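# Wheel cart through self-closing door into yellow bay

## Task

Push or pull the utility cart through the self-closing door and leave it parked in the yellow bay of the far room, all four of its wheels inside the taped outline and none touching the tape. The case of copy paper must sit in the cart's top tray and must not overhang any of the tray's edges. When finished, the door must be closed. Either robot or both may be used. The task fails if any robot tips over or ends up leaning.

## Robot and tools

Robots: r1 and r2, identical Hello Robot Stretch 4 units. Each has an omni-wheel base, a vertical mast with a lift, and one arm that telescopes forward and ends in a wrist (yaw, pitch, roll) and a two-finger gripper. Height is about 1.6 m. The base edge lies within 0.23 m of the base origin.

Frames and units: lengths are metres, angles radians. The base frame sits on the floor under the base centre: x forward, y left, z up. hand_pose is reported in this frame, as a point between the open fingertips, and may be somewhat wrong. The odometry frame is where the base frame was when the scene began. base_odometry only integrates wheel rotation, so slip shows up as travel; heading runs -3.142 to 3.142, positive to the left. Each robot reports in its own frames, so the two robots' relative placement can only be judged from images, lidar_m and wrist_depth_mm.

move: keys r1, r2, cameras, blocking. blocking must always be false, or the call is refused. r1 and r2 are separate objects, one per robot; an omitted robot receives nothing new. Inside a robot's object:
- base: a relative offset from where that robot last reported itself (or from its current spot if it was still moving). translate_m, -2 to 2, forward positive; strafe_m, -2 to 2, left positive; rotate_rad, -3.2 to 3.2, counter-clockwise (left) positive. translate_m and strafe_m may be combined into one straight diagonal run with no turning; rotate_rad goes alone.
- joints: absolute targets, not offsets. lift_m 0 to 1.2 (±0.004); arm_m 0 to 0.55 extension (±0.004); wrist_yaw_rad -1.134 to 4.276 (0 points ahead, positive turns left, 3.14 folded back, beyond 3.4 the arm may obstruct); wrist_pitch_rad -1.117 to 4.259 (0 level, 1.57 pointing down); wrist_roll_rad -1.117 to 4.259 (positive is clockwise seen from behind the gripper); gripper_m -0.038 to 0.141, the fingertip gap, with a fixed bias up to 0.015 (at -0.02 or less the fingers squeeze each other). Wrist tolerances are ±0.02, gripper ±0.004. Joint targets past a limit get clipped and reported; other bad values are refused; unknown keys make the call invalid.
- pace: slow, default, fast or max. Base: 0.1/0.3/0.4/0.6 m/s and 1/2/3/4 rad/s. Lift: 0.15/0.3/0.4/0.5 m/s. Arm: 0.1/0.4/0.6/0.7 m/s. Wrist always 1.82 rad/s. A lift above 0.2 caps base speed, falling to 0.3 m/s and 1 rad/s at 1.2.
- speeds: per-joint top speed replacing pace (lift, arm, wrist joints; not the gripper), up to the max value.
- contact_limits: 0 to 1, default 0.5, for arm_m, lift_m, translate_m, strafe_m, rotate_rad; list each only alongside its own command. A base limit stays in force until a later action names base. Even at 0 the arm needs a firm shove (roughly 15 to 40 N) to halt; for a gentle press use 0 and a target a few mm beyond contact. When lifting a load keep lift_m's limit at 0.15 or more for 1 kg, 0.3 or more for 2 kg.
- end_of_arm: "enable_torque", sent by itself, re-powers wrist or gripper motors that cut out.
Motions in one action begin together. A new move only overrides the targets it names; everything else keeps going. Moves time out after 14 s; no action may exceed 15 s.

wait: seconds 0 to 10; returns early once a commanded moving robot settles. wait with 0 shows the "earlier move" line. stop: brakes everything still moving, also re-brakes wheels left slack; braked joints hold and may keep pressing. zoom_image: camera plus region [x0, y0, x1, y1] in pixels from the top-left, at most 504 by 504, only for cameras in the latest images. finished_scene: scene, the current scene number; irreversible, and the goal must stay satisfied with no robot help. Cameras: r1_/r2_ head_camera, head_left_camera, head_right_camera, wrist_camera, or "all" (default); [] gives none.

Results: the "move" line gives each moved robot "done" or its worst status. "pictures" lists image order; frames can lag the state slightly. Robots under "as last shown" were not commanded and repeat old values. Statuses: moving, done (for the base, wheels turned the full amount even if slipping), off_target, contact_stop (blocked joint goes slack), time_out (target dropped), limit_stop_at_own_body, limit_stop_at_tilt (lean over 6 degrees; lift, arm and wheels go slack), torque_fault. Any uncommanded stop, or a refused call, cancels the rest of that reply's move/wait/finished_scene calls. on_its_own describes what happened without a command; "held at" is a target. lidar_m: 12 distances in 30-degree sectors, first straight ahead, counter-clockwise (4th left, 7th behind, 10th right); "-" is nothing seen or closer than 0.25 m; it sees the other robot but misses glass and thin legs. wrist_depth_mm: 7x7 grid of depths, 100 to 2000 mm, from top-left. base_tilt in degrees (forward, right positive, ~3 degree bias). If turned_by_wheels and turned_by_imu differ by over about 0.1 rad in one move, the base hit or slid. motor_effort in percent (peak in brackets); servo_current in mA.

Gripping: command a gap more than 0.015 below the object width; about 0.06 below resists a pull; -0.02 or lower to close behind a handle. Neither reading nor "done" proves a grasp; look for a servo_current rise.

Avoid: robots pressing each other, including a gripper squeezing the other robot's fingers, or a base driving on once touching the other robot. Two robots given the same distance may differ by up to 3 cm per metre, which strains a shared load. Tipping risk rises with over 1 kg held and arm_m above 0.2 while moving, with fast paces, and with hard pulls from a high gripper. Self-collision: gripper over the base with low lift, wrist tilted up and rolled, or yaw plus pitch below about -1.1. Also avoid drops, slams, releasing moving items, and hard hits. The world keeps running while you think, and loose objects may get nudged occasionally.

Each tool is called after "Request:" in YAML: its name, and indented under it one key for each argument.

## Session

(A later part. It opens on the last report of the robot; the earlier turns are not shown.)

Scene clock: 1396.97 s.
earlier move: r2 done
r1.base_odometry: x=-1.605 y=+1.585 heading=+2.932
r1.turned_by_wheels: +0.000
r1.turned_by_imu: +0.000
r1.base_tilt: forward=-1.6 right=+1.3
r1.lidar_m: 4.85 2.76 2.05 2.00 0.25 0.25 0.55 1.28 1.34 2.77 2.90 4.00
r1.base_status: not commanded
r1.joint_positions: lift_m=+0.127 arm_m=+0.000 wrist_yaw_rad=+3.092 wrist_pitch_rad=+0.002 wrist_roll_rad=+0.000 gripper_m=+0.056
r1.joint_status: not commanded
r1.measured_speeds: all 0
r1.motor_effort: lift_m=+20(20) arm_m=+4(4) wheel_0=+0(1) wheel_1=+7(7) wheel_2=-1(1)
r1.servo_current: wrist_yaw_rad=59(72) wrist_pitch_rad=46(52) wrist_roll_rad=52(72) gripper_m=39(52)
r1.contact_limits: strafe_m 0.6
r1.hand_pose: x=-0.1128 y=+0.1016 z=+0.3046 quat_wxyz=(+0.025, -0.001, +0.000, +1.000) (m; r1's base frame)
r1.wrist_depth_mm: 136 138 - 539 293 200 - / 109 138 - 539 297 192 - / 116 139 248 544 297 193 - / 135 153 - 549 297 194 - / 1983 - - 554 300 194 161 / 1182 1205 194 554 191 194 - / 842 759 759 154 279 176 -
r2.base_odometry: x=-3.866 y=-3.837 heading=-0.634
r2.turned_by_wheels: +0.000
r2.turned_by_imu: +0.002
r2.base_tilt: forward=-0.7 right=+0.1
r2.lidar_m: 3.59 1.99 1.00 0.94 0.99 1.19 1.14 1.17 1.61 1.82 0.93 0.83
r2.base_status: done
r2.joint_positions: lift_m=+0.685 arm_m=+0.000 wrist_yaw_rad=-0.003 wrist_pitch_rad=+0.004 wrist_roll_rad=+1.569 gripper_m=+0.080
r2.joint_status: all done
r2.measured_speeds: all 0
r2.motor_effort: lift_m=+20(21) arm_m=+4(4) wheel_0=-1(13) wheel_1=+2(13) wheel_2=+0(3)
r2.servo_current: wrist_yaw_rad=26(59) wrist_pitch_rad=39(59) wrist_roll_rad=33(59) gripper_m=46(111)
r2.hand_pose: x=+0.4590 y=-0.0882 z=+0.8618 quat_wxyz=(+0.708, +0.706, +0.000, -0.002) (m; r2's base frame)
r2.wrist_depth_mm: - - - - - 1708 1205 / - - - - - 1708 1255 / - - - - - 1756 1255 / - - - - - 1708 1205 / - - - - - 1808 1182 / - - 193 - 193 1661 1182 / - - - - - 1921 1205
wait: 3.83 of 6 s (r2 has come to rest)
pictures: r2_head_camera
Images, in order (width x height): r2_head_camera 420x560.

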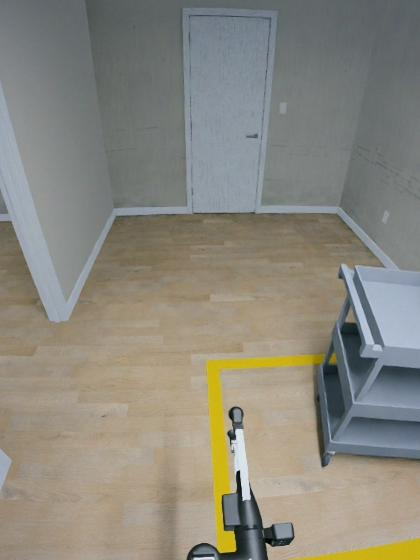

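Request:
move:
  r2: {"base":{"rotate_rad":-1.53}}
  cameras: []
  blocking: false

Request:
wait:
  seconds: 4
  cameras: []

Request:
move:
  r2: {"base":{"strafe_m":0.92}}
  cameras: []
  blocking: false

Request:
wait:
  seconds: 6
  cameras: ["r2_head_camera"]

Request:
zoom_image:
  camera: "r2_head_camera"
  region: [0, 200, 420, 560]

Scene clock: 1405.20 s.
move: r2 moving
r1: as last shown
r1.lidar_m: 4.86 2.75 2.07 2.00 0.25 0.25 0.55 1.27 1.37 2.77 2.88 4.01
r1.servo_current: wrist_yaw_rad=52(59) wrist_pitch_rad=46(46) wrist_roll_rad=52(65) gripper_m=46(46)
r1.contact_limits: strafe_m 0.6
r1.wrist_depth_mm: 136 138 - 530 291 200 - / 109 138 - 535 296 192 - / 116 139 248 539 298 194 - / 135 153 - 549 300 195 - / 1983 - - 559 300 195 161 / 1205 1182 193 559 190 194 - / 854 750 759 154 281 176 -
r2.base_odometry: x=-3.866 y=-3.837 heading=-0.886
r2.turned_by_wheels: -0.252
r2.turned_by_imu: -0.244
r2.base_tilt: forward=-0.7 right=+0.1
r2.lidar_m: 1.21 2.01 1.12 0.96 0.95 1.12 1.15 1.14 1.35 1.85 1.16 0.86
r2.base_status: rotate_rad moving
r2.joint_positions: lift_m=+0.685 arm_m=+0.000 wrist_yaw_rad=-0.003 wrist_pitch_rad=+0.004 wrist_roll_rad=+1.569 gripper_m=+0.080
r2.joint_status: not commanded
r2.measured_speeds: translate_m=+0.000 strafe_m=+0.001 rotate_rad=-0.970 lift_m=+0.000 arm_m=+0.000 wrist_yaw_rad=+0.000 wrist_pitch_rad=+0.000 wrist_roll_rad=+0.000
r2.motor_effort: lift_m=+21(21) arm_m=+4(4) wheel_0=+7(10) wheel_1=+8(10) wheel_2=+11(11)
r2.servo_current: wrist_yaw_rad=46(59) wrist_pitch_rad=39(46) wrist_roll_rad=46(59) gripper_m=59(59)
r2.hand_pose: x=+0.4590 y=-0.0882 z=+0.8618 quat_wxyz=(+0.708, +0.706, +0.000, -0.002) (m; r2's base frame)
r2.wrist_depth_mm: - - - 569 - 615 - / - - - - - 1464 1078 / - - - - - 1708 1255 / - - - - - 1756 1255 / - - - - - 1708 1281 / - - 193 - 193 1618 1205 / - - - - - 1921 1182
pictures: none
No camera images: "cameras" was empty.

Scene clock: 1406.73 s.
earlier move: r2 done
r1.base_odometry: x=-1.605 y=+1.585 heading=+2.932
r1.turned_by_wheels: +0.000
r1.turned_by_imu: +0.000
r1.base_tilt: forward=-1.6 right=+1.2
r1.lidar_m: 4.86 2.73 2.07 2.00 0.25 0.25 0.56 1.25 1.31 2.77 2.90 4.00
r1.base_status: not commanded
r1.joint_positions: lift_m=+0.127 arm_m=+0.000 wrist_yaw_rad=+3.092 wrist_pitch_rad=+0.002 wrist_roll_rad=+0.000 gripper_m=+0.056
r1.joint_status: not commanded
r1.measured_speeds: all 0
r1.motor_effort: lift_m=+20(20) arm_m=+4(4) wheel_0=+0(1) wheel_1=+7(7) wheel_2=-1(1)
r1.servo_current: wrist_yaw_rad=46(65) wrist_pitch_rad=39(52) wrist_roll_rad=46(65) gripper_m=46(46)
r1.contact_limits: strafe_m 0.6
r1.hand_pose: x=-0.1128 y=+0.1016 z=+0.3046 quat_wxyz=(+0.025, -0.001, +0.000, +1.000) (m; r1's base frame)
r1.wrist_depth_mm: 136 138 - 535 293 201 - / 109 138 - 530 296 192 - / 116 139 249 539 297 193 - / 135 153 - 554 300 193 - / - - - 554 300 194 160 / 1205 1182 195 564 191 195 - / 866 759 759 153 281 176 -
r2.base_odometry: x=-3.866 y=-3.837 heading=-2.163
r2.turned_by_wheels: -1.278
r2.turned_by_imu: -1.244
r2.base_tilt: forward=-0.7 right=+0.1
r2.lidar_m: 1.83 0.91 0.84 3.19 2.01 0.96 0.96 1.02 1.16 1.12 1.22 1.68
r2.base_status: done
r2.joint_positions: lift_m=+0.685 arm_m=+0.000 wrist_yaw_rad=-0.003 wrist_pitch_rad=+0.004 wrist_roll_rad=+1.569 gripper_m=+0.080
r2.joint_status: not commanded
r2.measured_speeds: all 0
r2.motor_effort: lift_m=+21(21) arm_m=+4(4) wheel_0=+2(10) wheel_1=+3(12) wheel_2=+3(11)
r2.servo_current: wrist_yaw_rad=39(59) wrist_pitch_rad=46(52) wrist_roll_rad=33(59) gripper_m=46(59)
r2.hand_pose: x=+0.4591 y=-0.0881 z=+0.8618 quat_wxyz=(+0.708, +0.706, +0.001, -0.002) (m; r2's base frame)
r2.wrist_depth_mm: - - - - - 1537 1160 / - - - - - 1537 1205 / - - - - - 1618 1205 / - - - - - 1576 1205 / - - - - - 1576 1205 / - - 187 - 185 1499 1182 / - 128 - - - 1618 1205
wait: 1.53 of 4 s (r2 has come to rest)
pictures: none
No camera images: "cameras" was empty.

Scene clock: 1407.23 s.
move: r2 moving
r1: as last shown
r1.lidar_m: 4.85 2.77 2.05 2.00 0.25 0.25 0.53 1.29 1.34 2.77 2.91 4.01
r1.servo_current: wrist_yaw_rad=59(65) wrist_pitch_rad=39(46) wrist_roll_rad=59(65) gripper_m=39(52)
r1.contact_limits: strafe_m 0.6
r1.wrist_depth_mm: 136 138 - 535 293 201 - / 109 138 - 539 296 192 - / 116 139 249 549 298 194 - / 135 153 - 549 300 193 - / 1983 - - 559 300 195 161 / 1182 1205 194 569 191 195 - / 842 750 759 153 281 175 -
r2.base_odometry: x=-3.836 y=-3.858 heading=-2.163
r2.turned_by_wheels: +0.000
r2.turned_by_imu: +0.000
r2.base_tilt: forward=-0.7 right=+0.1
r2.lidar_m: 1.85 0.83 0.84 3.18 1.98 0.99 0.96 1.01 1.22 1.16 1.25 1.77
r2.base_status: strafe_m moving
r2.joint_positions: lift_m=+0.685 arm_m=+0.000 wrist_yaw_rad=-0.003 wrist_pitch_rad=+0.004 wrist_roll_rad=+1.569 gripper_m=+0.080
r2.joint_status: not commanded
r2.measured_speeds: translate_m=+0.001 strafe_m=+0.140 rotate_rad=-0.004 lift_m=+0.000 arm_m=+0.000 wrist_yaw_rad=+0.000 wrist_pitch_rad=+0.000 wrist_roll_rad=+0.000
r2.motor_effort: lift_m=+21(21) arm_m=+4(4) wheel_0=-6(11) wheel_1=+11(13) wheel_2=-1(3)
r2.servo_current: wrist_yaw_rad=46(59) wrist_pitch_rad=46(46) wrist_roll_rad=52(52) gripper_m=52(52)
r2.hand_pose: x=+0.4591 y=-0.0881 z=+0.8618 quat_wxyz=(+0.708, +0.706, +0.001, -0.002) (m; r2's base frame)
r2.wrist_depth_mm: - - - - - 1537 1205 / - - - - - 1576 1160 / - - - - - 1576 1205 / - - - - - 1618 1182 / - - - - - 1618 1205 / - - 187 - 185 1499 1229 / - 127 - - - 1618 1229
pictures: none
No camera images: "cameras" was empty.

Scene clock: 1411.13 s.
earlier move: r2 done
r1.base_odometry: x=-1.605 y=+1.585 heading=+2.932
r1.turned_by_wheels: +0.000
r1.turned_by_imu: +0.000
r1.base_tilt: forward=-1.6 right=+1.3
r1.lidar_m: 4.86 2.74 2.06 1.99 0.25 0.25 0.52 1.26 1.33 2.78 2.90 4.03
r1.base_status: not commanded
r1.joint_positions: lift_m=+0.127 arm_m=+0.000 wrist_yaw_rad=+3.092 wrist_pitch_rad=+0.002 wrist_roll_rad=+0.000 gripper_m=+0.056
r1.joint_status: not commanded
r1.measured_speeds: all 0
r1.motor_effort: lift_m=+20(20) arm_m=+4(4) wheel_0=+0(1) wheel_1=+7(7) wheel_2=-1(1)
r1.servo_current: wrist_yaw_rad=46(78) wrist_pitch_rad=52(52) wrist_roll_rad=46(78) gripper_m=39(52)
r1.contact_limits: strafe_m 0.6
r1.hand_pose: x=-0.1128 y=+0.1016 z=+0.3046 quat_wxyz=(+0.025, -0.001, +0.000, +1.000) (m; r1's base frame)
r1.wrist_depth_mm: 136 138 - 530 291 200 - / 109 138 - 539 297 192 - / 116 139 248 539 298 193 - / 135 153 - 549 298 194 - / 1921 - 1921 559 300 195 160 / 1160 1205 193 564 191 195 - / 854 750 750 153 279 176 -
r2.base_odometry: x=-3.103 y=-4.351 heading=-2.163
r2.turned_by_wheels: +0.000
r2.turned_by_imu: +0.001
r2.base_tilt: forward=-0.6 right=+0.1
r2.lidar_m: 0.60 2.03 2.73 2.68 1.25 1.26 0.91 0.98 1.38 2.04 2.17 0.58
r2.base_status: done
r2.joint_positions: lift_m=+0.685 arm_m=+0.000 wrist_yaw_rad=-0.003 wrist_pitch_rad=+0.004 wrist_roll_rad=+1.569 gripper_m=+0.080
r2.joint_status: not commanded
r2.measured_speeds: all 0
r2.motor_effort: lift_m=+21(21) arm_m=+4(4) wheel_0=-3(13) wheel_1=+2(13) wheel_2=+0(3)
r2.servo_current: wrist_yaw_rad=46(65) wrist_pitch_rad=39(52) wrist_roll_rad=59(59) gripper_m=52(59)
r2.hand_pose: x=+0.4591 y=-0.0881 z=+0.8618 quat_wxyz=(+0.708, +0.706, +0.001, -0.002) (m; r2's base frame)
r2.wrist_depth_mm: - - - - - 1576 1160 / - - 778 324 384 387 387 / - - 683 394 402 - - / - - 683 413 - - 418 / - - 778 433 424 - 436 / - - 187 387 185 - 459 / - 127 - - - - 484
wait: 3.90 of 6 s (r2 has come to rest)
pictures: r2_head_camera
Images, in order (width x height): r2_head_camera 420x560.

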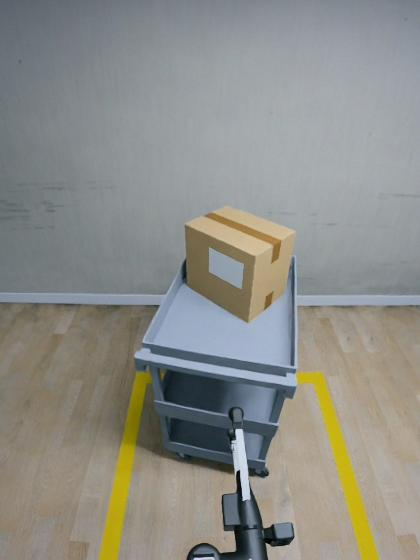

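Scaled by 1.200 from the camera's 420x560 image, which has a finer 1200x1600 frame.

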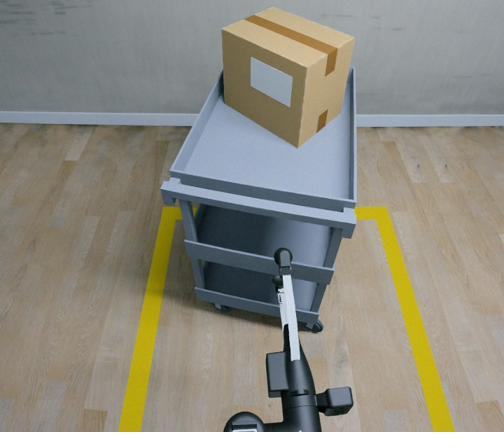

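Request:
move:
  r2: {"base":{"translate_m":0.17,"strafe_m":0.06},"pace":"slow"}
  cameras: []
  blocking: false

Request:
wait:
  seconds: 4
  cameras: ["r2_head_camera","r2_wrist_camera"]

Request:
zoom_image:
  camera: "r2_head_camera"
  region: [100, 300, 350, 560]

Scene clock: 1422.83 s.
move: r2 moving
r1: as last shown
r1.lidar_m: 4.86 2.72 2.04 2.01 0.25 0.25 0.53 1.29 1.34 2.77 2.88 4.01
r1.servo_current: wrist_yaw_rad=59(59) wrist_pitch_rad=46(46) wrist_roll_rad=46(59) gripper_m=39(46)
r1.contact_limits: strafe_m 0.6
r1.wrist_depth_mm: 136 138 - 535 293 200 - / 109 138 - 539 297 192 - / 116 139 249 544 298 193 - / 135 153 - 549 300 195 - / 1983 - 1983 559 301 195 161 / 1182 1182 194 564 191 194 - / 854 759 759 153 281 176 -
r2.base_odometry: x=-3.106 y=-4.364 heading=-2.163
r2.turned_by_wheels: +0.000
r2.turned_by_imu: +0.001
r2.base_tilt: forward=-0.6 right=+0.1
r2.lidar_m: 0.57 1.99 2.74 2.66 1.27 1.25 0.92 0.99 1.40 2.06 2.19 0.59
r2.base_status: translate_m moving; strafe_m moving
r2.joint_positions: lift_m=+0.685 arm_m=+0.000 wrist_yaw_rad=-0.003 wrist_pitch_rad=+0.004 wrist_roll_rad=+1.569 gripper_m=+0.080
r2.joint_status: not commanded
r2.measured_speeds: translate_m=+0.048 strafe_m=+0.017 rotate_rad=-0.001 lift_m=+0.000 arm_m=+0.000 wrist_yaw_rad=+0.000 wrist_pitch_rad=+0.000 wrist_roll_rad=+0.000
r2.motor_effort: lift_m=+21(21) arm_m=+4(4) wheel_0=+5(7) wheel_1=+7(9) wheel_2=-8(9)
r2.servo_current: wrist_yaw_rad=52(59) wrist_pitch_rad=39(46) wrist_roll_rad=46(52) gripper_m=46(52)
r2.hand_pose: x=+0.4591 y=-0.0881 z=+0.8618 quat_wxyz=(+0.708, +0.706, +0.001, -0.002) (m; r2's base frame)
r2.wrist_depth_mm: - - - - - 1537 1182 / - - 750 317 375 377 375 / - - 661 387 392 - - / - - 668 402 407 - - / - - 778 424 415 - 427 / - - 187 379 187 - 449 / - 127 - - - - 477
pictures: none
No camera images: "cameras" was empty.

Scene clock: 1425.37 s.
earlier move: r2 done
r1.base_odometry: x=-1.605 y=+1.585 heading=+2.932
r1.turned_by_wheels: +0.000
r1.turned_by_imu: +0.000
r1.base_tilt: forward=-1.6 right=+1.3
r1.lidar_m: 4.85 2.73 2.06 2.02 0.25 0.25 0.53 1.30 1.35 2.76 2.90 3.99
r1.base_status: not commanded
r1.joint_positions: lift_m=+0.127 arm_m=+0.000 wrist_yaw_rad=+3.092 wrist_pitch_rad=+0.002 wrist_roll_rad=+0.000 gripper_m=+0.056
r1.joint_status: not commanded
r1.measured_speeds: all 0
r1.motor_effort: lift_m=+20(20) arm_m=+4(4) wheel_0=+0(1) wheel_1=+7(7) wheel_2=-1(1)
r1.servo_current: wrist_yaw_rad=52(65) wrist_pitch_rad=39(52) wrist_roll_rad=46(72) gripper_m=39(52)
r1.contact_limits: strafe_m 0.6
r1.hand_pose: x=-0.1128 y=+0.1016 z=+0.3046 quat_wxyz=(+0.025, -0.001, +0.000, +1.000) (m; r1's base frame)
r1.wrist_depth_mm: 136 138 - 530 293 200 - / 109 138 - 535 296 192 - / 116 139 250 544 298 193 - / 135 153 - 549 298 194 - / 1983 - - 549 300 195 161 / 1205 1205 193 554 191 195 - / 854 750 759 153 281 177 -
r2.base_odometry: x=-3.148 y=-4.526 heading=-2.163
r2.turned_by_wheels: +0.000
r2.turned_by_imu: +0.000
r2.base_tilt: forward=-0.7 right=+0.1
r2.lidar_m: 0.46 1.83 2.58 2.60 1.50 1.33 1.11 1.12 1.60 2.13 2.25 0.43
r2.base_status: done
r2.joint_positions: lift_m=+0.685 arm_m=+0.000 wrist_yaw_rad=-0.003 wrist_pitch_rad=+0.004 wrist_roll_rad=+1.569 gripper_m=+0.080
r2.joint_status: not commanded
r2.measured_speeds: all 0
r2.motor_effort: lift_m=+21(21) arm_m=+4(4) wheel_0=+4(9) wheel_1=+4(9) wheel_2=-6(10)
r2.servo_current: wrist_yaw_rad=39(59) wrist_pitch_rad=39(52) wrist_roll_rad=52(59) gripper_m=52(59)
r2.hand_pose: x=+0.4591 y=-0.0881 z=+0.8618 quat_wxyz=(+0.708, +0.706, +0.001, -0.002) (m; r2's base frame)
r2.wrist_depth_mm: - - 603 176 231 759 - / - 492 508 184 240 - - / - 477 488 191 249 842 - / - - 569 200 262 - - / - - 654 211 271 - - / - - 188 218 191 1499 512 / - 127 - - - - 469
wait: 2.53 of 4 s (r2 has come to rest)
pictures: r2_head_camera, r2_wrist_camera
Images, in order (width x height): r2_head_camera 420x560, r2_wrist_camera 616x392.

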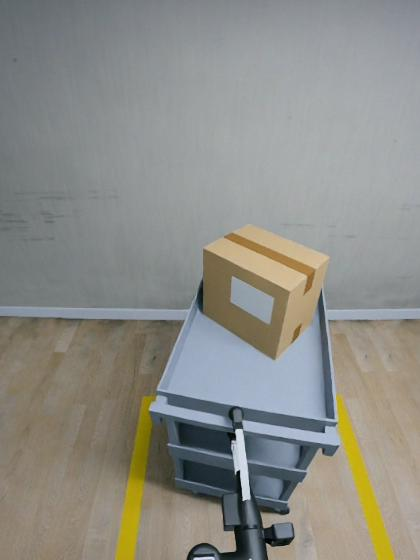

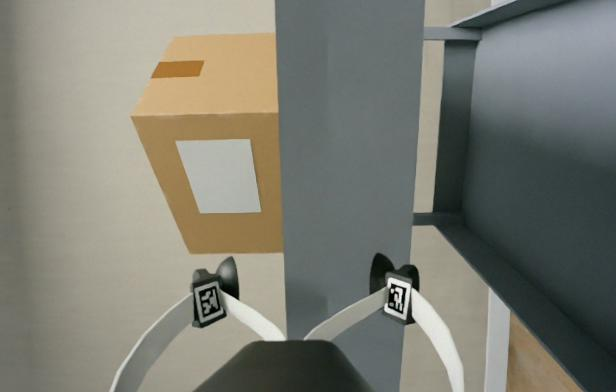

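Scaled by 1.938 from the camera's 420x560 image, which has a finer 1200x1600 frame.

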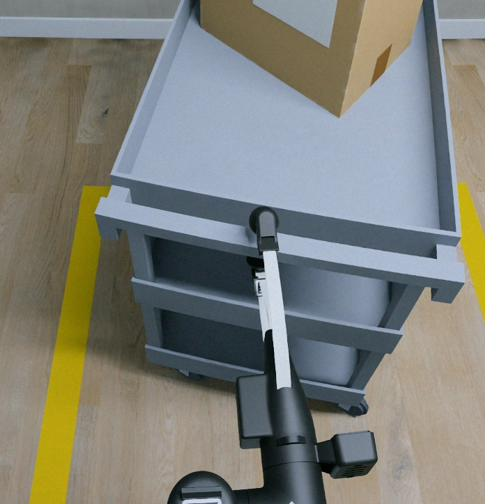

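Request:
move:
  r2: {"joints":{"gripper_m":-0.034}}
  cameras: []
  blocking: false

Request:
wait:
  seconds: 2.5
  cameras: []

Request:
move:
  r2: {"base":{"translate_m":-0.22,"strafe_m":-0.06},"pace":"slow"}
  cameras: []
  blocking: false

Request:
wait:
  seconds: 4
  cameras: ["r2_head_camera"]

Request:
zoom_image:
  camera: "r2_head_camera"
  region: [0, 200, 420, 560]

Scene clock: 1433.10 s.
move: r2 moving
r1: as last shown
r1.lidar_m: 4.88 2.73 2.07 2.01 0.25 0.25 0.56 1.28 1.36 2.78 2.90 3.99
r1.motor_effort: lift_m=+20(20) arm_m=+4(4) wheel_0=+1(1) wheel_1=+7(7) wheel_2=-1(1)
r1.servo_current: wrist_yaw_rad=39(65) wrist_pitch_rad=39(46) wrist_roll_rad=59(65) gripper_m=46(46)
r1.contact_limits: strafe_m 0.6
r1.wrist_depth_mm: 136 138 - 535 293 201 - / 109 138 - 535 294 192 - / 116 139 249 544 297 193 - / 135 153 - 549 300 194 - / 1921 - - 559 301 194 161 / 1205 1205 195 564 191 195 - / 854 759 759 153 281 176 -
r2.base_odometry: x=-3.148 y=-4.526 heading=-2.163
r2.turned_by_wheels: +0.000
r2.turned_by_imu: +0.000
r2.base_tilt: forward=-0.7 right=+0.0
r2.lidar_m: 0.46 1.84 2.60 2.59 1.47 1.35 1.10 1.14 1.64 2.10 2.25 0.46
r2.base_status: not commanded
r2.joint_positions: lift_m=+0.685 arm_m=+0.000 wrist_yaw_rad=-0.003 wrist_pitch_rad=+0.004 wrist_roll_rad=+1.569 gripper_m=+0.061
r2.joint_status: gripper_m moving
r2.measured_speeds: all 0
r2.motor_effort: lift_m=+21(21) arm_m=+4(4) wheel_0=+5(5) wheel_1=+4(4) wheel_2=-7(7)
r2.servo_current: wrist_yaw_rad=39(52) wrist_pitch_rad=39(46) wrist_roll_rad=39(52) gripper_m=117(117)
r2.hand_pose: x=+0.4591 y=-0.0881 z=+0.8618 quat_wxyz=(+0.708, +0.706, +0.001, -0.002) (m; r2's base frame)
r2.wrist_depth_mm: - - 597 175 231 759 - / - 496 508 184 239 - - / - 477 492 192 250 854 - / - - 564 200 262 - - / - - 654 211 268 - - / - - 192 216 187 1499 512 / - 124 - - - 1430 469
pictures: none
No camera images: "cameras" was empty.

Scene clock: 1434.43 s.
earlier move: r2 done
r1.base_odometry: x=-1.605 y=+1.585 heading=+2.932
r1.turned_by_wheels: +0.000
r1.turned_by_imu: +0.000
r1.base_tilt: forward=-1.6 right=+1.3
r1.lidar_m: 4.85 2.77 2.05 2.00 0.25 0.25 0.57 1.27 1.34 2.76 2.91 4.00
r1.base_status: not commanded
r1.joint_positions: lift_m=+0.127 arm_m=+0.000 wrist_yaw_rad=+3.092 wrist_pitch_rad=+0.002 wrist_roll_rad=+0.000 gripper_m=+0.056
r1.joint_status: not commanded
r1.measured_speeds: all 0
r1.motor_effort: lift_m=+20(20) arm_m=+4(4) wheel_0=+0(1) wheel_1=+7(7) wheel_2=-1(1)
r1.servo_current: wrist_yaw_rad=46(65) wrist_pitch_rad=39(46) wrist_roll_rad=52(65) gripper_m=46(52)
r1.contact_limits: strafe_m 0.6
r1.hand_pose: x=-0.1128 y=+0.1016 z=+0.3046 quat_wxyz=(+0.025, -0.001, +0.000, +1.000) (m; r1's base frame)
r1.wrist_depth_mm: 136 138 - 535 291 200 - / 109 138 - 544 296 191 - / 116 139 250 539 298 193 - / 135 153 - 549 298 194 - / 1983 - - 559 301 194 161 / 1182 1205 193 559 191 195 - / 842 759 759 153 281 176 -
r2.base_odometry: x=-3.148 y=-4.526 heading=-2.163
r2.turned_by_wheels: +0.000
r2.turned_by_imu: +0.000
r2.base_tilt: forward=-0.7 right=+0.0
r2.lidar_m: 0.44 1.82 2.59 2.61 1.48 1.34 1.08 1.14 1.63 2.09 2.23 0.44
r2.base_status: not commanded
r2.joint_positions: lift_m=+0.685 arm_m=+0.000 wrist_yaw_rad=-0.001 wrist_pitch_rad=+0.004 wrist_roll_rad=+1.569 gripper_m=-0.032
r2.joint_status: all done
r2.measured_speeds: all 0
r2.motor_effort: lift_m=+20(21) arm_m=+4(4) wheel_0=+3(5) wheel_1=+3(4) wheel_2=-4(7)
r2.servo_current: wrist_yaw_rad=52(52) wrist_pitch_rad=39(52) wrist_roll_rad=46(65) gripper_m=150(319)
r2.hand_pose: x=+0.4591 y=-0.0878 z=+0.8618 quat_wxyz=(+0.708, +0.706, +0.001, -0.002) (m; r2's base frame)
r2.wrist_depth_mm: - - 591 169 223 - - / - 496 496 228 235 - - / - 480 484 183 241 831 - / - - 554 192 253 - - / - - 647 200 263 - - / - - 178 204 176 517 - / - - - - - 1397 466
wait: 1.33 of 2.5 s (r2 has come to rest)
pictures: none
No camera images: "cameras" was empty.

Scene clock: 1434.93 s.
move: r2 moving
r1: as last shown
r1.lidar_m: 4.84 2.74 2.05 2.01 0.25 0.25 0.54 1.27 1.34 2.76 2.88 3.99
r1.servo_current: wrist_yaw_rad=39(59) wrist_pitch_rad=39(46) wrist_roll_rad=52(59) gripper_m=46(46)
r1.contact_limits: strafe_m 0.6
r1.wrist_depth_mm: 136 138 - 535 294 201 - / 109 138 - 544 296 192 - / 116 139 249 544 297 193 - / 135 153 - 549 298 194 - / 1921 - - 559 301 193 161 / 1182 1182 194 559 191 194 - / 854 768 741 154 281 177 -
r2.base_odometry: x=-3.144 y=-4.514 heading=-2.163
r2.turned_by_wheels: +0.000
r2.turned_by_imu: +0.000
r2.base_tilt: forward=-0.6 right=+0.1
r2.lidar_m: 0.44 1.84 2.61 2.61 1.44 1.32 1.06 1.14 1.60 2.10 2.23 0.42
r2.base_status: translate_m moving; strafe_m moving
r2.joint_positions: lift_m=+0.685 arm_m=+0.000 wrist_yaw_rad=+0.000 wrist_pitch_rad=+0.004 wrist_roll_rad=+1.569 gripper_m=-0.032
r2.joint_status: not commanded
r2.measured_speeds: translate_m=-0.050 strafe_m=-0.013 rotate_rad=-0.003 lift_m=+0.000 arm_m=+0.000 wrist_yaw_rad=+0.002 wrist_pitch_rad=+0.000 wrist_roll_rad=+0.000
r2.motor_effort: lift_m=+20(21) arm_m=-4(4) wheel_0=-6(8) wheel_1=-7(9) wheel_2=+13(15)
r2.servo_current: wrist_yaw_rad=39(52) wrist_pitch_rad=46(46) wrist_roll_rad=39(59) gripper_m=156(163)
r2.hand_pose: x=+0.4593 y=-0.0874 z=+0.8618 quat_wxyz=(+0.708, +0.706, +0.001, -0.001) (m; r2's base frame)
r2.wrist_depth_mm: - - 585 169 224 759 - / - 500 496 229 235 - - / - 484 484 184 242 842 - / - - 564 192 253 - - / - - 640 201 264 - - / - - 181 204 176 521 - / - - - - - 1430 466
pictures: none
No camera images: "cameras" was empty.

Scene clock: 1437.97 s.
earlier move: r2 done
r1.base_odometry: x=-1.605 y=+1.585 heading=+2.932
r1.turned_by_wheels: +0.000
r1.turned_by_imu: +0.000
r1.base_tilt: forward=-1.6 right=+1.2
r1.lidar_m: 4.88 2.76 2.06 1.99 0.25 0.25 0.56 1.28 1.33 2.77 2.91 3.98
r1.base_status: not commanded
r1.joint_positions: lift_m=+0.127 arm_m=+0.000 wrist_yaw_rad=+3.092 wrist_pitch_rad=+0.002 wrist_roll_rad=+0.000 gripper_m=+0.056
r1.joint_status: not commanded
r1.measured_speeds: all 0
r1.motor_effort: lift_m=+20(20) arm_m=+4(4) wheel_0=+0(1) wheel_1=+7(7) wheel_2=-1(1)
r1.servo_current: wrist_yaw_rad=46(72) wrist_pitch_rad=39(52) wrist_roll_rad=46(65) gripper_m=46(46)
r1.contact_limits: strafe_m 0.6
r1.hand_pose: x=-0.1128 y=+0.1016 z=+0.3046 quat_wxyz=(+0.025, -0.001, +0.000, +1.000) (m; r1's base frame)
r1.wrist_depth_mm: 136 138 - 530 293 200 - / 109 138 - 539 294 193 - / 116 138 249 549 300 193 - / 135 153 - 549 298 195 - / 1921 - 1921 559 301 194 161 / 1205 1205 193 564 191 194 - / 842 750 750 154 281 176 -
r2.base_odometry: x=-3.075 y=-4.310 heading=-2.163
r2.turned_by_wheels: +0.000
r2.turned_by_imu: +0.001
r2.base_tilt: forward=-0.7 right=+0.1
r2.lidar_m: 0.39 0.38 2.74 2.69 1.19 1.20 0.88 0.90 1.30 2.04 2.16 0.49
r2.base_status: done
r2.joint_positions: lift_m=+0.685 arm_m=+0.000 wrist_yaw_rad=+0.003 wrist_pitch_rad=+0.004 wrist_roll_rad=+1.569 gripper_m=-0.032
r2.joint_status: not commanded
r2.measured_speeds: all 0
r2.motor_effort: lift_m=+20(21) arm_m=-4(4) wheel_0=-3(9) wheel_1=-4(9) wheel_2=+5(15)
r2.servo_current: wrist_yaw_rad=39(59) wrist_pitch_rad=39(52) wrist_roll_rad=46(59) gripper_m=143(163)
r2.hand_pose: x=+0.4596 y=-0.0864 z=+0.8618 quat_wxyz=(+0.708, +0.706, +0.003, +0.000) (m; r2's base frame)
r2.wrist_depth_mm: - - - 290 334 340 1042 / - - - 253 319 1618 477 / - - - 240 301 1661 - / - - 647 282 285 831 - / - 508 508 219 273 842 - / - 517 184 204 178 768 - / - 145 544 - - - -
wait: 3.03 of 4 s (r2 has come to rest)
pictures: r2_head_camera
Images, in order (width x height): r2_head_camera 420x560.

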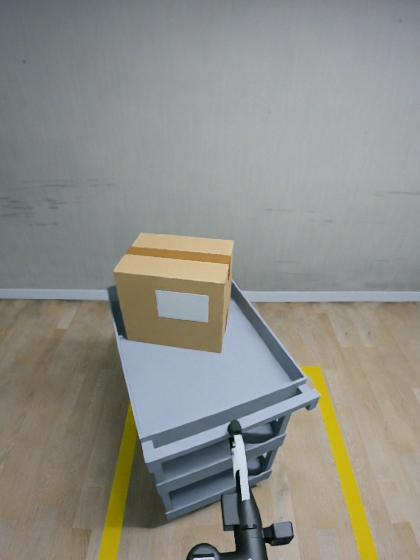

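Scaled by 1.200 from the camera's 420x560 image, which has a finer 1200x1600 frame.

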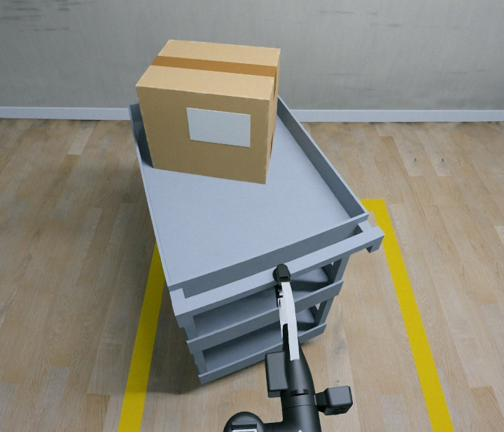

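Request:
move:
  r2: {"base":{"translate_m":0.06,"strafe_m":0.12},"pace":"slow"}
  cameras: []
  blocking: false

Request:
wait:
  seconds: 3
  cameras: ["r2_head_camera"]

Request:
zoom_image:
  camera: "r2_head_camera"
  region: [0, 200, 420, 560]

Scene clock: 1446.30 s.
move: r2 moving
r1: as last shown
r1.base_tilt: forward=-1.6 right=+1.3
r1.lidar_m: 4.86 2.76 2.06 2.01 0.25 0.25 0.54 1.28 1.33 2.78 2.91 3.98
r1.servo_current: wrist_yaw_rad=39(59) wrist_pitch_rad=39(46) wrist_roll_rad=46(52) gripper_m=39(46)
r1.contact_limits: strafe_m 0.6
r1.wrist_depth_mm: 136 138 - 530 291 200 - / 109 138 - 539 296 193 - / 116 139 249 539 298 193 - / 135 153 - 554 300 194 - / 1983 - 1921 559 301 194 160 / 1182 1205 194 559 191 195 - / 854 759 759 153 279 176 -
r2.base_odometry: x=-3.069 y=-4.320 heading=-2.164
r2.turned_by_wheels: -0.001
r2.turned_by_imu: +0.000
r2.base_tilt: forward=-0.7 right=+0.0
r2.lidar_m: 0.35 0.37 2.71 2.68 1.19 1.25 0.87 0.92 1.33 2.06 2.17 0.47
r2.base_status: translate_m moving; strafe_m moving
r2.joint_positions: lift_m=+0.685 arm_m=+0.000 wrist_yaw_rad=-0.001 wrist_pitch_rad=+0.004 wrist_roll_rad=+1.569 gripper_m=-0.032
r2.joint_status: not commanded
r2.measured_speeds: translate_m=+0.021 strafe_m=+0.043 rotate_rad=-0.002 lift_m=+0.000 arm_m=+0.000 wrist_yaw_rad=-0.025 wrist_pitch_rad=+0.000 wrist_roll_rad=+0.000
r2.motor_effort: lift_m=+20(21) arm_m=-4(4) wheel_0=-6(11) wheel_1=+9(9) wheel_2=-10(10)
r2.servo_current: wrist_yaw_rad=46(65) wrist_pitch_rad=46(59) wrist_roll_rad=46(52) gripper_m=137(150)
r2.hand_pose: x=+0.4592 y=-0.0878 z=+0.8618 quat_wxyz=(+0.708, +0.706, +0.001, -0.002) (m; r2's base frame)
r2.wrist_depth_mm: - - - 290 338 345 1060 / - - - 255 324 1537 469 / - - - 242 303 1661 - / - - 676 283 289 750 - / - 508 508 219 273 - - / - 512 181 203 176 152 - / - 138 539 - - - -
pictures: none
No camera images: "cameras" was empty.

Scene clock: 1448.43 s.
earlier move: r2 done
r1.base_odometry: x=-1.605 y=+1.585 heading=+2.932
r1.turned_by_wheels: +0.000
r1.turned_by_imu: +0.000
r1.base_tilt: forward=-1.6 right=+1.3
r1.lidar_m: 4.85 2.74 2.08 2.00 0.25 0.25 0.56 1.28 1.36 2.78 2.90 4.00
r1.base_status: not commanded
r1.joint_positions: lift_m=+0.127 arm_m=+0.000 wrist_yaw_rad=+3.092 wrist_pitch_rad=+0.002 wrist_roll_rad=+0.000 gripper_m=+0.056
r1.joint_status: not commanded
r1.measured_speeds: all 0
r1.motor_effort: lift_m=+20(20) arm_m=+4(4) wheel_0=+0(1) wheel_1=+7(7) wheel_2=-1(1)
r1.servo_current: wrist_yaw_rad=65(72) wrist_pitch_rad=33(52) wrist_roll_rad=52(59) gripper_m=46(52)
r1.contact_limits: strafe_m 0.6
r1.hand_pose: x=-0.1128 y=+0.1016 z=+0.3046 quat_wxyz=(+0.025, -0.001, +0.000, +1.000) (m; r1's base frame)
r1.wrist_depth_mm: 136 138 - 530 291 200 - / 109 138 1921 535 296 192 - / 116 139 251 539 298 194 - / 135 152 - 554 298 193 - / - - 1863 549 303 195 161 / 1182 1182 193 564 192 193 - / 842 750 750 153 281 175 -
r2.base_odometry: x=-3.009 y=-4.426 heading=-2.164
r2.turned_by_wheels: +0.000
r2.turned_by_imu: +0.000
r2.base_tilt: forward=-0.6 right=+0.1
r2.lidar_m: 0.38 0.39 2.63 2.55 1.23 1.15 1.02 0.97 1.41 2.17 2.31 0.49
r2.base_status: done
r2.joint_positions: lift_m=+0.685 arm_m=+0.000 wrist_yaw_rad=-0.003 wrist_pitch_rad=+0.004 wrist_roll_rad=+1.569 gripper_m=-0.032
r2.joint_status: not commanded
r2.measured_speeds: all 0
r2.motor_effort: lift_m=+21(21) arm_m=-4(4) wheel_0=-3(14) wheel_1=+4(10) wheel_2=-8(14)
r2.servo_current: wrist_yaw_rad=46(65) wrist_pitch_rad=46(59) wrist_roll_rad=46(65) gripper_m=130(150)
r2.hand_pose: x=+0.4590 y=-0.0883 z=+0.8618 quat_wxyz=(+0.708, +0.706, +0.000, -0.002) (m; r2's base frame)
r2.wrist_depth_mm: - - - 256 325 330 338 / - - - 242 306 1576 1160 / - - - 232 296 1499 - / - - 585 224 282 842 - / - 512 508 213 270 842 - / - 521 181 202 176 151 - / - - 559 - - - -
wait: 2.13 of 3 s (r2 has come to rest)
pictures: r2_head_camera
Images, in order (width x height): r2_head_camera 420x560.

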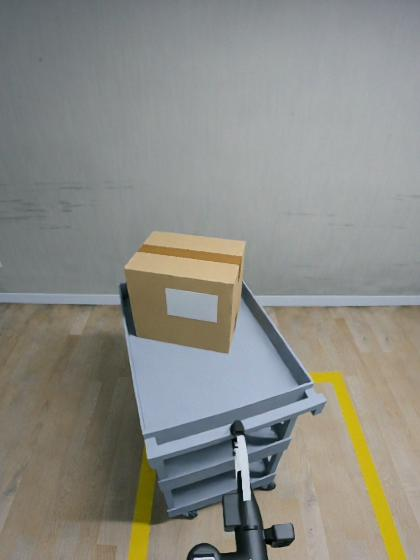

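Scaled by 1.200 from the camera's 420x560 image, which has a finer 1200x1600 frame.

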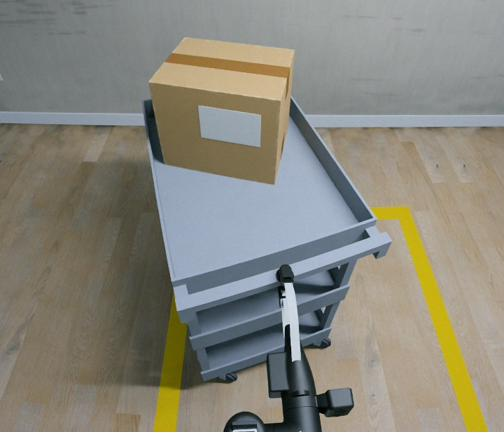

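Request:
move:
  r2: {"joints":{"gripper_m":0.08}}
  cameras: []
  blocking: false

Request:
wait:
  seconds: 2
  cameras: []

Request:
move:
  r2: {"base":{"translate_m":0.02,"strafe_m":-0.11},"pace":"slow"}
  cameras: []
  blocking: false

Request:
wait:
  seconds: 3
  cameras: ["r2_head_camera"]

Request:
zoom_image:
  camera: "r2_head_camera"
  region: [0, 200, 420, 560]

Scene clock: 1470.20 s.
move: r2 moving
r1: as last shown
r1.lidar_m: 4.86 2.73 2.07 2.01 0.25 0.26 0.53 1.28 1.35 2.77 2.88 4.02
r1.motor_effort: lift_m=+20(20) arm_m=+4(4) wheel_0=+1(1) wheel_1=+7(7) wheel_2=-1(1)
r1.servo_current: wrist_yaw_rad=39(59) wrist_pitch_rad=33(46) wrist_roll_rad=52(59) gripper_m=33(46)
r1.contact_limits: strafe_m 0.6
r1.wrist_depth_mm: 136 138 - 530 291 200 - / 109 138 1921 539 294 192 - / 116 139 252 544 296 193 - / 135 153 - 549 300 194 - / 1983 - 1921 559 300 194 161 / 1205 1182 194 559 191 195 - / 854 750 750 153 279 175 -
r2.base_odometry: x=-3.009 y=-4.426 heading=-2.164
r2.turned_by_wheels: +0.000
r2.turned_by_imu: +0.000
r2.base_tilt: forward=-0.7 right=+0.1
r2.lidar_m: 0.40 0.40 2.62 2.56 1.26 1.16 1.03 0.96 1.41 2.18 2.29 0.50
r2.base_status: not commanded
r2.joint_positions: lift_m=+0.685 arm_m=+0.000 wrist_yaw_rad=-0.003 wrist_pitch_rad=+0.004 wrist_roll_rad=+1.569 gripper_m=-0.007
r2.joint_status: gripper_m moving
r2.measured_speeds: all 0
r2.motor_effort: lift_m=+21(21) arm_m=-4(4) wheel_0=-3(3) wheel_1=+3(4) wheel_2=-8(9)
r2.servo_current: wrist_yaw_rad=52(59) wrist_pitch_rad=46(46) wrist_roll_rad=46(52) gripper_m=65(104)
r2.hand_pose: x=+0.4590 y=-0.0883 z=+0.8618 quat_wxyz=(+0.708, +0.706, +0.000, -0.002) (m; r2's base frame)
r2.wrist_depth_mm: - - - 263 336 338 338 / - - - 250 317 1499 477 / - - - 240 300 707 - / - - 603 283 287 - - / - 512 517 220 276 831 - / - 521 188 207 180 - - / - - 564 - - - -
pictures: none
No camera images: "cameras" was empty.

Scene clock: 1471.53 s.
earlier move: r2 done
r1.base_odometry: x=-1.605 y=+1.585 heading=+2.932
r1.turned_by_wheels: +0.000
r1.turned_by_imu: +0.000
r1.base_tilt: forward=-1.6 right=+1.3
r1.lidar_m: 4.87 2.76 2.04 2.03 0.25 0.25 0.52 1.28 1.34 2.77 2.91 4.00
r1.base_status: not commanded
r1.joint_positions: lift_m=+0.127 arm_m=+0.000 wrist_yaw_rad=+3.092 wrist_pitch_rad=+0.002 wrist_roll_rad=+0.000 gripper_m=+0.056
r1.joint_status: not commanded
r1.measured_speeds: all 0
r1.motor_effort: lift_m=+20(20) arm_m=+4(4) wheel_0=+0(1) wheel_1=+7(7) wheel_2=-1(1)
r1.servo_current: wrist_yaw_rad=52(65) wrist_pitch_rad=39(52) wrist_roll_rad=46(78) gripper_m=46(46)
r1.contact_limits: strafe_m 0.6
r1.hand_pose: x=-0.1128 y=+0.1016 z=+0.3046 quat_wxyz=(+0.025, -0.001, +0.000, +1.000) (m; r1's base frame)
r1.wrist_depth_mm: 136 138 - 530 291 200 - / 109 138 1983 535 296 193 - / 116 139 251 544 297 193 - / 135 153 - 549 297 194 - / 1983 - 1863 549 300 195 160 / 1160 1182 193 559 190 195 - / 842 759 768 153 279 176 -
r2.base_odometry: x=-3.009 y=-4.426 heading=-2.164
r2.turned_by_wheels: +0.000
r2.turned_by_imu: +0.000
r2.base_tilt: forward=-0.7 right=+0.1
r2.lidar_m: 0.41 0.39 2.61 2.55 1.27 1.17 1.02 0.95 1.36 2.15 2.28 0.50
r2.base_status: not commanded
r2.joint_positions: lift_m=+0.685 arm_m=+0.000 wrist_yaw_rad=-0.003 wrist_pitch_rad=+0.004 wrist_roll_rad=+1.569 gripper_m=+0.080
r2.joint_status: all done
r2.measured_speeds: all 0
r2.motor_effort: lift_m=+21(21) arm_m=-4(4) wheel_0=-2(3) wheel_1=+4(4) wheel_2=-6(9)
r2.servo_current: wrist_yaw_rad=46(59) wrist_pitch_rad=39(52) wrist_roll_rad=46(59) gripper_m=52(111)
r2.hand_pose: x=+0.4590 y=-0.0883 z=+0.8618 quat_wxyz=(+0.708, +0.706, +0.000, -0.002) (m; r2's base frame)
r2.wrist_depth_mm: - - - 289 336 342 1060 / - - - 257 324 1464 480 / - - - 247 307 1537 - / - - 621 289 293 - - / - 521 517 276 282 842 - / - - 193 216 193 - - / - 130 564 - - - -
wait: 1.33 of 2 s (r2 has come to rest)
pictures: none
No camera images: "cameras" was empty.

Scene clock: 1472.03 s.
move: r2 moving
r1: as last shown
r1.lidar_m: 4.86 2.73 2.05 2.01 0.25 0.27 0.54 1.29 1.35 2.76 2.91 4.01
r1.motor_effort: lift_m=+20(20) arm_m=+4(4) wheel_0=+1(1) wheel_1=+7(7) wheel_2=-1(1)
r1.servo_current: wrist_yaw_rad=46(52) wrist_pitch_rad=46(46) wrist_roll_rad=46(59) gripper_m=39(46)
r1.contact_limits: strafe_m 0.6
r1.wrist_depth_mm: 136 138 - 530 293 200 - / 109 138 1921 539 296 193 - / 116 139 244 539 297 193 - / 135 153 - 549 300 193 - / 1983 - 1921 564 300 195 161 / 1205 1182 194 559 191 194 - / 842 750 750 153 281 176 -
r2.base_odometry: x=-3.021 y=-4.421 heading=-2.164
r2.turned_by_wheels: -0.001
r2.turned_by_imu: +0.000
r2.base_tilt: forward=-0.7 right=+0.0
r2.lidar_m: 0.40 0.39 2.62 2.57 1.29 1.16 0.99 0.93 1.38 2.14 2.31 0.50
r2.base_status: translate_m moving; strafe_m moving
r2.joint_positions: lift_m=+0.685 arm_m=+0.000 wrist_yaw_rad=-0.003 wrist_pitch_rad=+0.004 wrist_roll_rad=+1.569 gripper_m=+0.080
r2.joint_status: not commanded
r2.measured_speeds: translate_m=+0.009 strafe_m=-0.050 rotate_rad=+0.000 lift_m=+0.000 arm_m=+0.000 wrist_yaw_rad=+0.000 wrist_pitch_rad=+0.000 wrist_roll_rad=+0.000
r2.motor_effort: lift_m=+21(21) arm_m=-4(4) wheel_0=+10(10) wheel_1=-7(7) wheel_2=-7(7)
r2.servo_current: wrist_yaw_rad=59(59) wrist_pitch_rad=46(52) wrist_roll_rad=46(78) gripper_m=52(52)
r2.hand_pose: x=+0.4590 y=-0.0883 z=+0.8618 quat_wxyz=(+0.708, +0.706, +0.000, -0.002) (m; r2's base frame)
r2.wrist_depth_mm: - - - 276 330 1430 1118 / - - - 259 329 1397 439 / - - - 248 310 1618 - / - - 654 291 296 798 - / - 512 512 278 282 - - / - - 194 216 193 - - / - 142 554 - - - -
pictures: none
No camera images: "cameras" was empty.

Scene clock: 1473.87 s.
earlier move: r2 done
r1.base_odometry: x=-1.605 y=+1.585 heading=+2.932
r1.turned_by_wheels: +0.000
r1.turned_by_imu: +0.000
r1.base_tilt: forward=-1.6 right=+1.2
r1.lidar_m: 4.87 2.74 2.04 2.00 0.25 0.26 0.55 1.28 1.33 2.76 2.91 4.03
r1.base_status: not commanded
r1.joint_positions: lift_m=+0.127 arm_m=+0.000 wrist_yaw_rad=+3.092 wrist_pitch_rad=+0.002 wrist_roll_rad=+0.000 gripper_m=+0.056
r1.joint_status: not commanded
r1.measured_speeds: all 0
r1.motor_effort: lift_m=+20(20) arm_m=+4(4) wheel_0=+0(1) wheel_1=+7(7) wheel_2=-1(1)
r1.servo_current: wrist_yaw_rad=59(65) wrist_pitch_rad=46(46) wrist_roll_rad=46(65) gripper_m=39(46)
r1.contact_limits: strafe_m 0.6
r1.hand_pose: x=-0.1128 y=+0.1016 z=+0.3046 quat_wxyz=(+0.025, -0.001, +0.000, +1.000) (m; r1's base frame)
r1.wrist_depth_mm: 136 138 - 535 291 200 - / 109 138 - 539 297 192 - / 116 139 250 544 298 193 - / 135 153 - 544 298 195 - / 1921 - 1983 554 300 195 161 / 1205 1229 193 554 191 194 - / 842 768 759 153 279 176 -
r2.base_odometry: x=-3.112 y=-4.381 heading=-2.164
r2.turned_by_wheels: +0.000
r2.turned_by_imu: +0.000
r2.base_tilt: forward=-0.7 right=+0.1
r2.lidar_m: 0.41 0.39 2.74 2.66 1.28 1.24 0.95 0.99 1.43 2.06 2.17 0.49
r2.base_status: done
r2.joint_positions: lift_m=+0.685 arm_m=+0.000 wrist_yaw_rad=-0.003 wrist_pitch_rad=+0.004 wrist_roll_rad=+1.569 gripper_m=+0.080
r2.joint_status: not commanded
r2.measured_speeds: all 0
r2.motor_effort: lift_m=+21(21) arm_m=-4(4) wheel_0=+5(10) wheel_1=-3(8) wheel_2=-7(8)
r2.servo_current: wrist_yaw_rad=46(65) wrist_pitch_rad=39(52) wrist_roll_rad=46(78) gripper_m=46(59)
r2.hand_pose: x=+0.4590 y=-0.0883 z=+0.8618 quat_wxyz=(+0.708, +0.706, +0.000, -0.002) (m; r2's base frame)
r2.wrist_depth_mm: - - - - - 1618 1160 / - - - - - 1618 1160 / - - - 257 317 322 1138 / - - - 249 309 668 462 / - - 647 290 294 842 - / - - 193 229 191 - - / - 142 504 - - - -
wait: 1.83 of 3 s (r2 has come to rest)
pictures: r2_head_camera
Images, in order (width x height): r2_head_camera 420x560.

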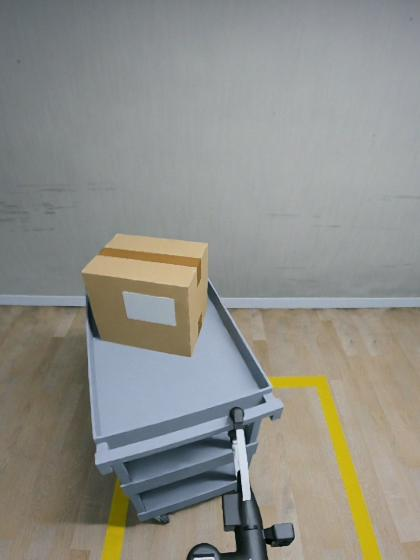

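Scaled by 1.200 from the camera's 420x560 image, which has a finer 1200x1600 frame.

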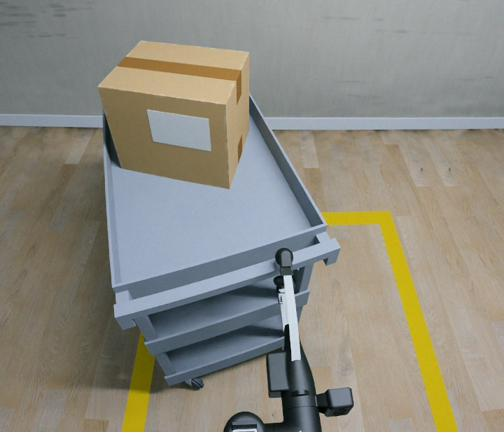

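Request:
move:
  r2: {"joints":{"gripper_m":-0.034}}
  cameras: []
  blocking: false

Request:
wait:
  seconds: 2.5
  cameras: []

Request:
move:
  r2: {"base":{"translate_m":-0.14},"pace":"slow"}
  cameras: []
  blocking: false

Request:
wait:
  seconds: 4
  cameras: ["r2_head_camera"]

Request:
zoom_image:
  camera: "r2_head_camera"
  region: [0, 200, 420, 560]

Scene clock: 1480.37 s.
move: r2 moving
r1: as last shown
r1.base_tilt: forward=-1.6 right=+1.3
r1.lidar_m: 4.84 2.74 2.05 2.01 0.25 0.25 0.55 1.29 1.37 2.76 2.87 4.02
r1.servo_current: wrist_yaw_rad=52(72) wrist_pitch_rad=46(52) wrist_roll_rad=26(59) gripper_m=46(46)
r1.contact_limits: strafe_m 0.6
r1.wrist_depth_mm: 136 138 - 539 293 200 - / 109 138 - 535 296 192 - / 116 138 252 544 298 193 - / 135 153 - 554 298 195 - / 1983 - 1921 559 301 194 161 / 1182 1205 194 564 191 195 - / 842 759 750 153 279 176 -
r2.base_odometry: x=-3.112 y=-4.381 heading=-2.164
r2.turned_by_wheels: +0.000
r2.turned_by_imu: +0.000
r2.base_tilt: forward=-0.7 right=+0.0
r2.lidar_m: 0.40 0.40 2.76 2.65 1.27 1.23 0.97 1.00 1.42 2.06 2.15 0.51
r2.base_status: not commanded
r2.joint_positions: lift_m=+0.685 arm_m=+0.000 wrist_yaw_rad=-0.003 wrist_pitch_rad=+0.004 wrist_roll_rad=+1.569 gripper_m=+0.061
r2.joint_status: gripper_m moving
r2.measured_speeds: all 0
r2.motor_effort: lift_m=+21(21) arm_m=-4(4) wheel_0=+5(5) wheel_1=-4(4) wheel_2=-7(7)
r2.servo_current: wrist_yaw_rad=52(59) wrist_pitch_rad=46(52) wrist_roll_rad=39(52) gripper_m=130(143)
r2.hand_pose: x=+0.4590 y=-0.0883 z=+0.8618 quat_wxyz=(+0.708, +0.706, +0.000, -0.002) (m; r2's base frame)
r2.wrist_depth_mm: - - - - - 1576 1182 / - - - - - 1576 1182 / - - - 257 319 325 1118 / - - - 249 309 654 466 / - - 640 237 294 854 - / - - 200 228 186 - - / - 136 512 - - - -
pictures: none
No camera images: "cameras" was empty.

Scene clock: 1481.70 s.
earlier move: r2 done
r1.base_odometry: x=-1.605 y=+1.585 heading=+2.932
r1.turned_by_wheels: +0.000
r1.turned_by_imu: +0.000
r1.base_tilt: forward=-1.6 right=+1.3
r1.lidar_m: 4.86 2.76 2.05 2.01 0.25 0.25 0.56 1.31 1.33 2.77 2.90 3.99
r1.base_status: not commanded
r1.joint_positions: lift_m=+0.127 arm_m=+0.000 wrist_yaw_rad=+3.092 wrist_pitch_rad=+0.002 wrist_roll_rad=+0.000 gripper_m=+0.056
r1.joint_status: not commanded
r1.measured_speeds: all 0
r1.motor_effort: lift_m=+20(20) arm_m=+4(4) wheel_0=+0(1) wheel_1=+7(7) wheel_2=-1(1)
r1.servo_current: wrist_yaw_rad=39(72) wrist_pitch_rad=39(52) wrist_roll_rad=52(65) gripper_m=46(46)
r1.contact_limits: strafe_m 0.6
r1.hand_pose: x=-0.1128 y=+0.1016 z=+0.3046 quat_wxyz=(+0.025, -0.001, +0.000, +1.000) (m; r1's base frame)
r1.wrist_depth_mm: 136 138 - 535 293 200 - / 109 138 - 539 296 193 - / 116 139 251 544 297 193 - / 135 153 - 549 298 194 - / 1921 - 1921 554 301 195 160 / 1182 1205 194 559 191 195 - / 831 759 759 153 278 176 -
r2.base_odometry: x=-3.112 y=-4.381 heading=-2.164
r2.turned_by_wheels: +0.000
r2.turned_by_imu: +0.000
r2.base_tilt: forward=-0.7 right=+0.1
r2.lidar_m: 0.38 0.40 2.73 2.64 1.28 1.26 0.95 1.00 1.44 2.06 2.18 0.51
r2.base_status: not commanded
r2.joint_positions: lift_m=+0.685 arm_m=+0.000 wrist_yaw_rad=-0.001 wrist_pitch_rad=+0.004 wrist_roll_rad=+1.569 gripper_m=-0.032
r2.joint_status: all done
r2.measured_speeds: all 0
r2.motor_effort: lift_m=+21(21) arm_m=-4(4) wheel_0=+5(5) wheel_1=-3(4) wheel_2=-4(7)
r2.servo_current: wrist_yaw_rad=46(59) wrist_pitch_rad=39(52) wrist_roll_rad=46(59) gripper_m=156(286)
r2.hand_pose: x=+0.4592 y=-0.0877 z=+0.8618 quat_wxyz=(+0.708, +0.706, +0.001, -0.002) (m; r2's base frame)
r2.wrist_depth_mm: - - - - - 1537 1160 / - - - 249 - 1576 1182 / - - - 245 306 314 312 / - - - 236 294 1499 - / - - 609 226 285 842 - / - 488 185 214 176 149 - / - 137 508 - - - -
wait: 1.33 of 2.5 s (r2 has come to rest)
pictures: none
No camera images: "cameras" was empty.

Scene clock: 1482.20 s.
move: r2 moving
r1: as last shown
r1.lidar_m: 4.87 2.79 2.02 2.00 0.25 0.25 0.55 1.30 1.34 2.77 2.89 4.00
r1.servo_current: wrist_yaw_rad=39(65) wrist_pitch_rad=46(46) wrist_roll_rad=52(65) gripper_m=39(46)
r1.contact_limits: strafe_m 0.6
r1.wrist_depth_mm: 136 138 - 530 291 200 - / 109 138 - 539 297 192 - / 116 139 252 539 297 193 - / 135 153 - 559 300 193 - / - - 1983 559 300 195 161 / 1182 1205 194 559 191 195 - / 854 750 768 154 281 176 -
r2.base_odometry: x=-3.105 y=-4.372 heading=-2.164
r2.turned_by_wheels: +0.000
r2.turned_by_imu: +0.000
r2.base_tilt: forward=-0.7 right=+0.1
r2.lidar_m: 0.40 0.40 2.73 2.65 1.25 1.25 0.92 1.00 1.43 2.06 2.18 0.51
r2.base_status: translate_m moving
r2.joint_positions: lift_m=+0.685 arm_m=+0.000 wrist_yaw_rad=+0.000 wrist_pitch_rad=+0.004 wrist_roll_rad=+1.569 gripper_m=-0.032
r2.joint_status: not commanded
r2.measured_speeds: translate_m=-0.049 strafe_m=+0.000 rotate_rad=-0.001 lift_m=+0.000 arm_m=+0.000 wrist_yaw_rad=+0.005 wrist_pitch_rad=+0.000 wrist_roll_rad=+0.000
r2.motor_effort: lift_m=+21(21) arm_m=-3(4) wheel_0=-3(8) wheel_1=-7(8) wheel_2=+12(14)
r2.servo_current: wrist_yaw_rad=39(52) wrist_pitch_rad=39(46) wrist_roll_rad=59(59) gripper_m=156(163)
r2.hand_pose: x=+0.4593 y=-0.0873 z=+0.8618 quat_wxyz=(+0.708, +0.706, +0.002, -0.001) (m; r2's base frame)
r2.wrist_depth_mm: - - - - - 1576 1160 / - - - 248 - 1576 1182 / - - - 244 303 314 310 / - - - 236 294 1464 - / - - 597 226 283 842 - / - 484 185 205 177 149 - / - 136 508 - - - -
pictures: none
No camera images: "cameras" was empty.

Scene clock: 1484.40 s.
earlier move: r2 done
r1.base_odometry: x=-1.605 y=+1.585 heading=+2.932
r1.turned_by_wheels: +0.000
r1.turned_by_imu: +0.000
r1.base_tilt: forward=-1.6 right=+1.3
r1.lidar_m: 4.86 2.76 2.05 2.01 0.25 0.25 0.52 1.30 1.34 2.77 2.91 4.03
r1.base_status: not commanded
r1.joint_positions: lift_m=+0.127 arm_m=+0.000 wrist_yaw_rad=+3.092 wrist_pitch_rad=+0.002 wrist_roll_rad=+0.000 gripper_m=+0.056
r1.joint_status: not commanded
r1.measured_speeds: all 0
r1.motor_effort: lift_m=+20(20) arm_m=+4(4) wheel_0=+0(1) wheel_1=+7(7) wheel_2=-1(1)
r1.servo_current: wrist_yaw_rad=39(72) wrist_pitch_rad=33(52) wrist_roll_rad=59(65) gripper_m=46(52)
r1.contact_limits: strafe_m 0.6
r1.hand_pose: x=-0.1128 y=+0.1016 z=+0.3046 quat_wxyz=(+0.025, -0.001, +0.000, +1.000) (m; r1's base frame)
r1.wrist_depth_mm: 136 138 - 530 293 201 - / 109 138 - 535 294 192 - / 116 139 250 544 298 194 - / 135 153 - 549 300 194 - / 1921 - 1756 564 300 195 160 / 1205 1182 194 564 190 195 - / 842 759 759 153 279 176 -
r2.base_odometry: x=-3.034 y=-4.266 heading=-2.164
r2.turned_by_wheels: +0.000
r2.turned_by_imu: +0.000
r2.base_tilt: forward=-0.7 right=+0.1
r2.lidar_m: 0.49 0.47 2.75 2.67 1.16 1.28 0.82 0.83 1.21 2.06 2.17 0.55
r2.base_status: done
r2.joint_positions: lift_m=+0.685 arm_m=+0.000 wrist_yaw_rad=+0.002 wrist_pitch_rad=+0.002 wrist_roll_rad=+1.569 gripper_m=-0.033
r2.joint_status: not commanded
r2.measured_speeds: all 0
r2.motor_effort: lift_m=+18(21) arm_m=-3(4) wheel_0=-4(9) wheel_1=-5(9) wheel_2=+6(15)
r2.servo_current: wrist_yaw_rad=46(65) wrist_pitch_rad=46(46) wrist_roll_rad=46(65) gripper_m=111(163)
r2.hand_pose: x=+0.4595 y=-0.0868 z=+0.8626 quat_wxyz=(+0.708, +0.706, +0.002, +0.000) (m; r2's base frame)
r2.wrist_depth_mm: - - - - - 1576 1255 / - - - - - 1618 1255 / - - - 301 366 1397 1138 / - - - 300 357 778 - / - - 640 349 349 946 - / - - 184 197 173 - - / - - 627 - - - -
wait: 2.20 of 4 s (r2 has come to rest)
pictures: r2_head_camera
Images, in order (width x height): r2_head_camera 420x560.

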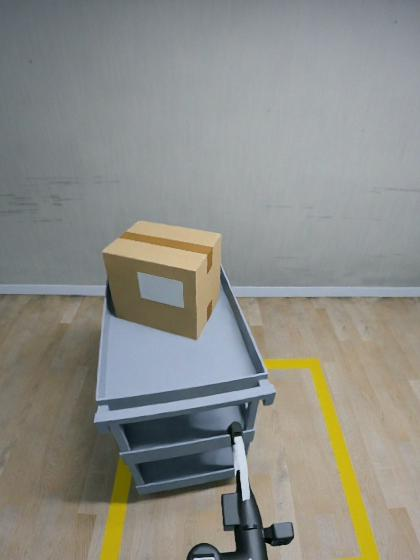

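Scaled by 1.200 from the camera's 420x560 image, which has a finer 1200x1600 frame.

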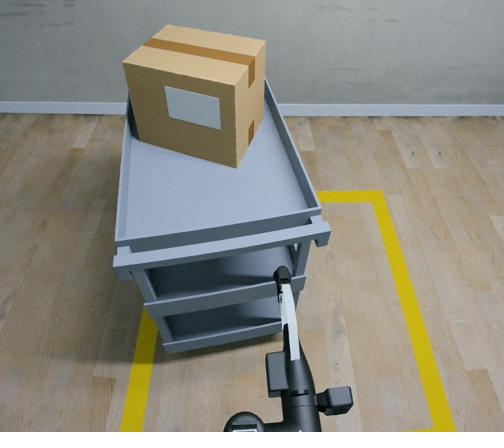

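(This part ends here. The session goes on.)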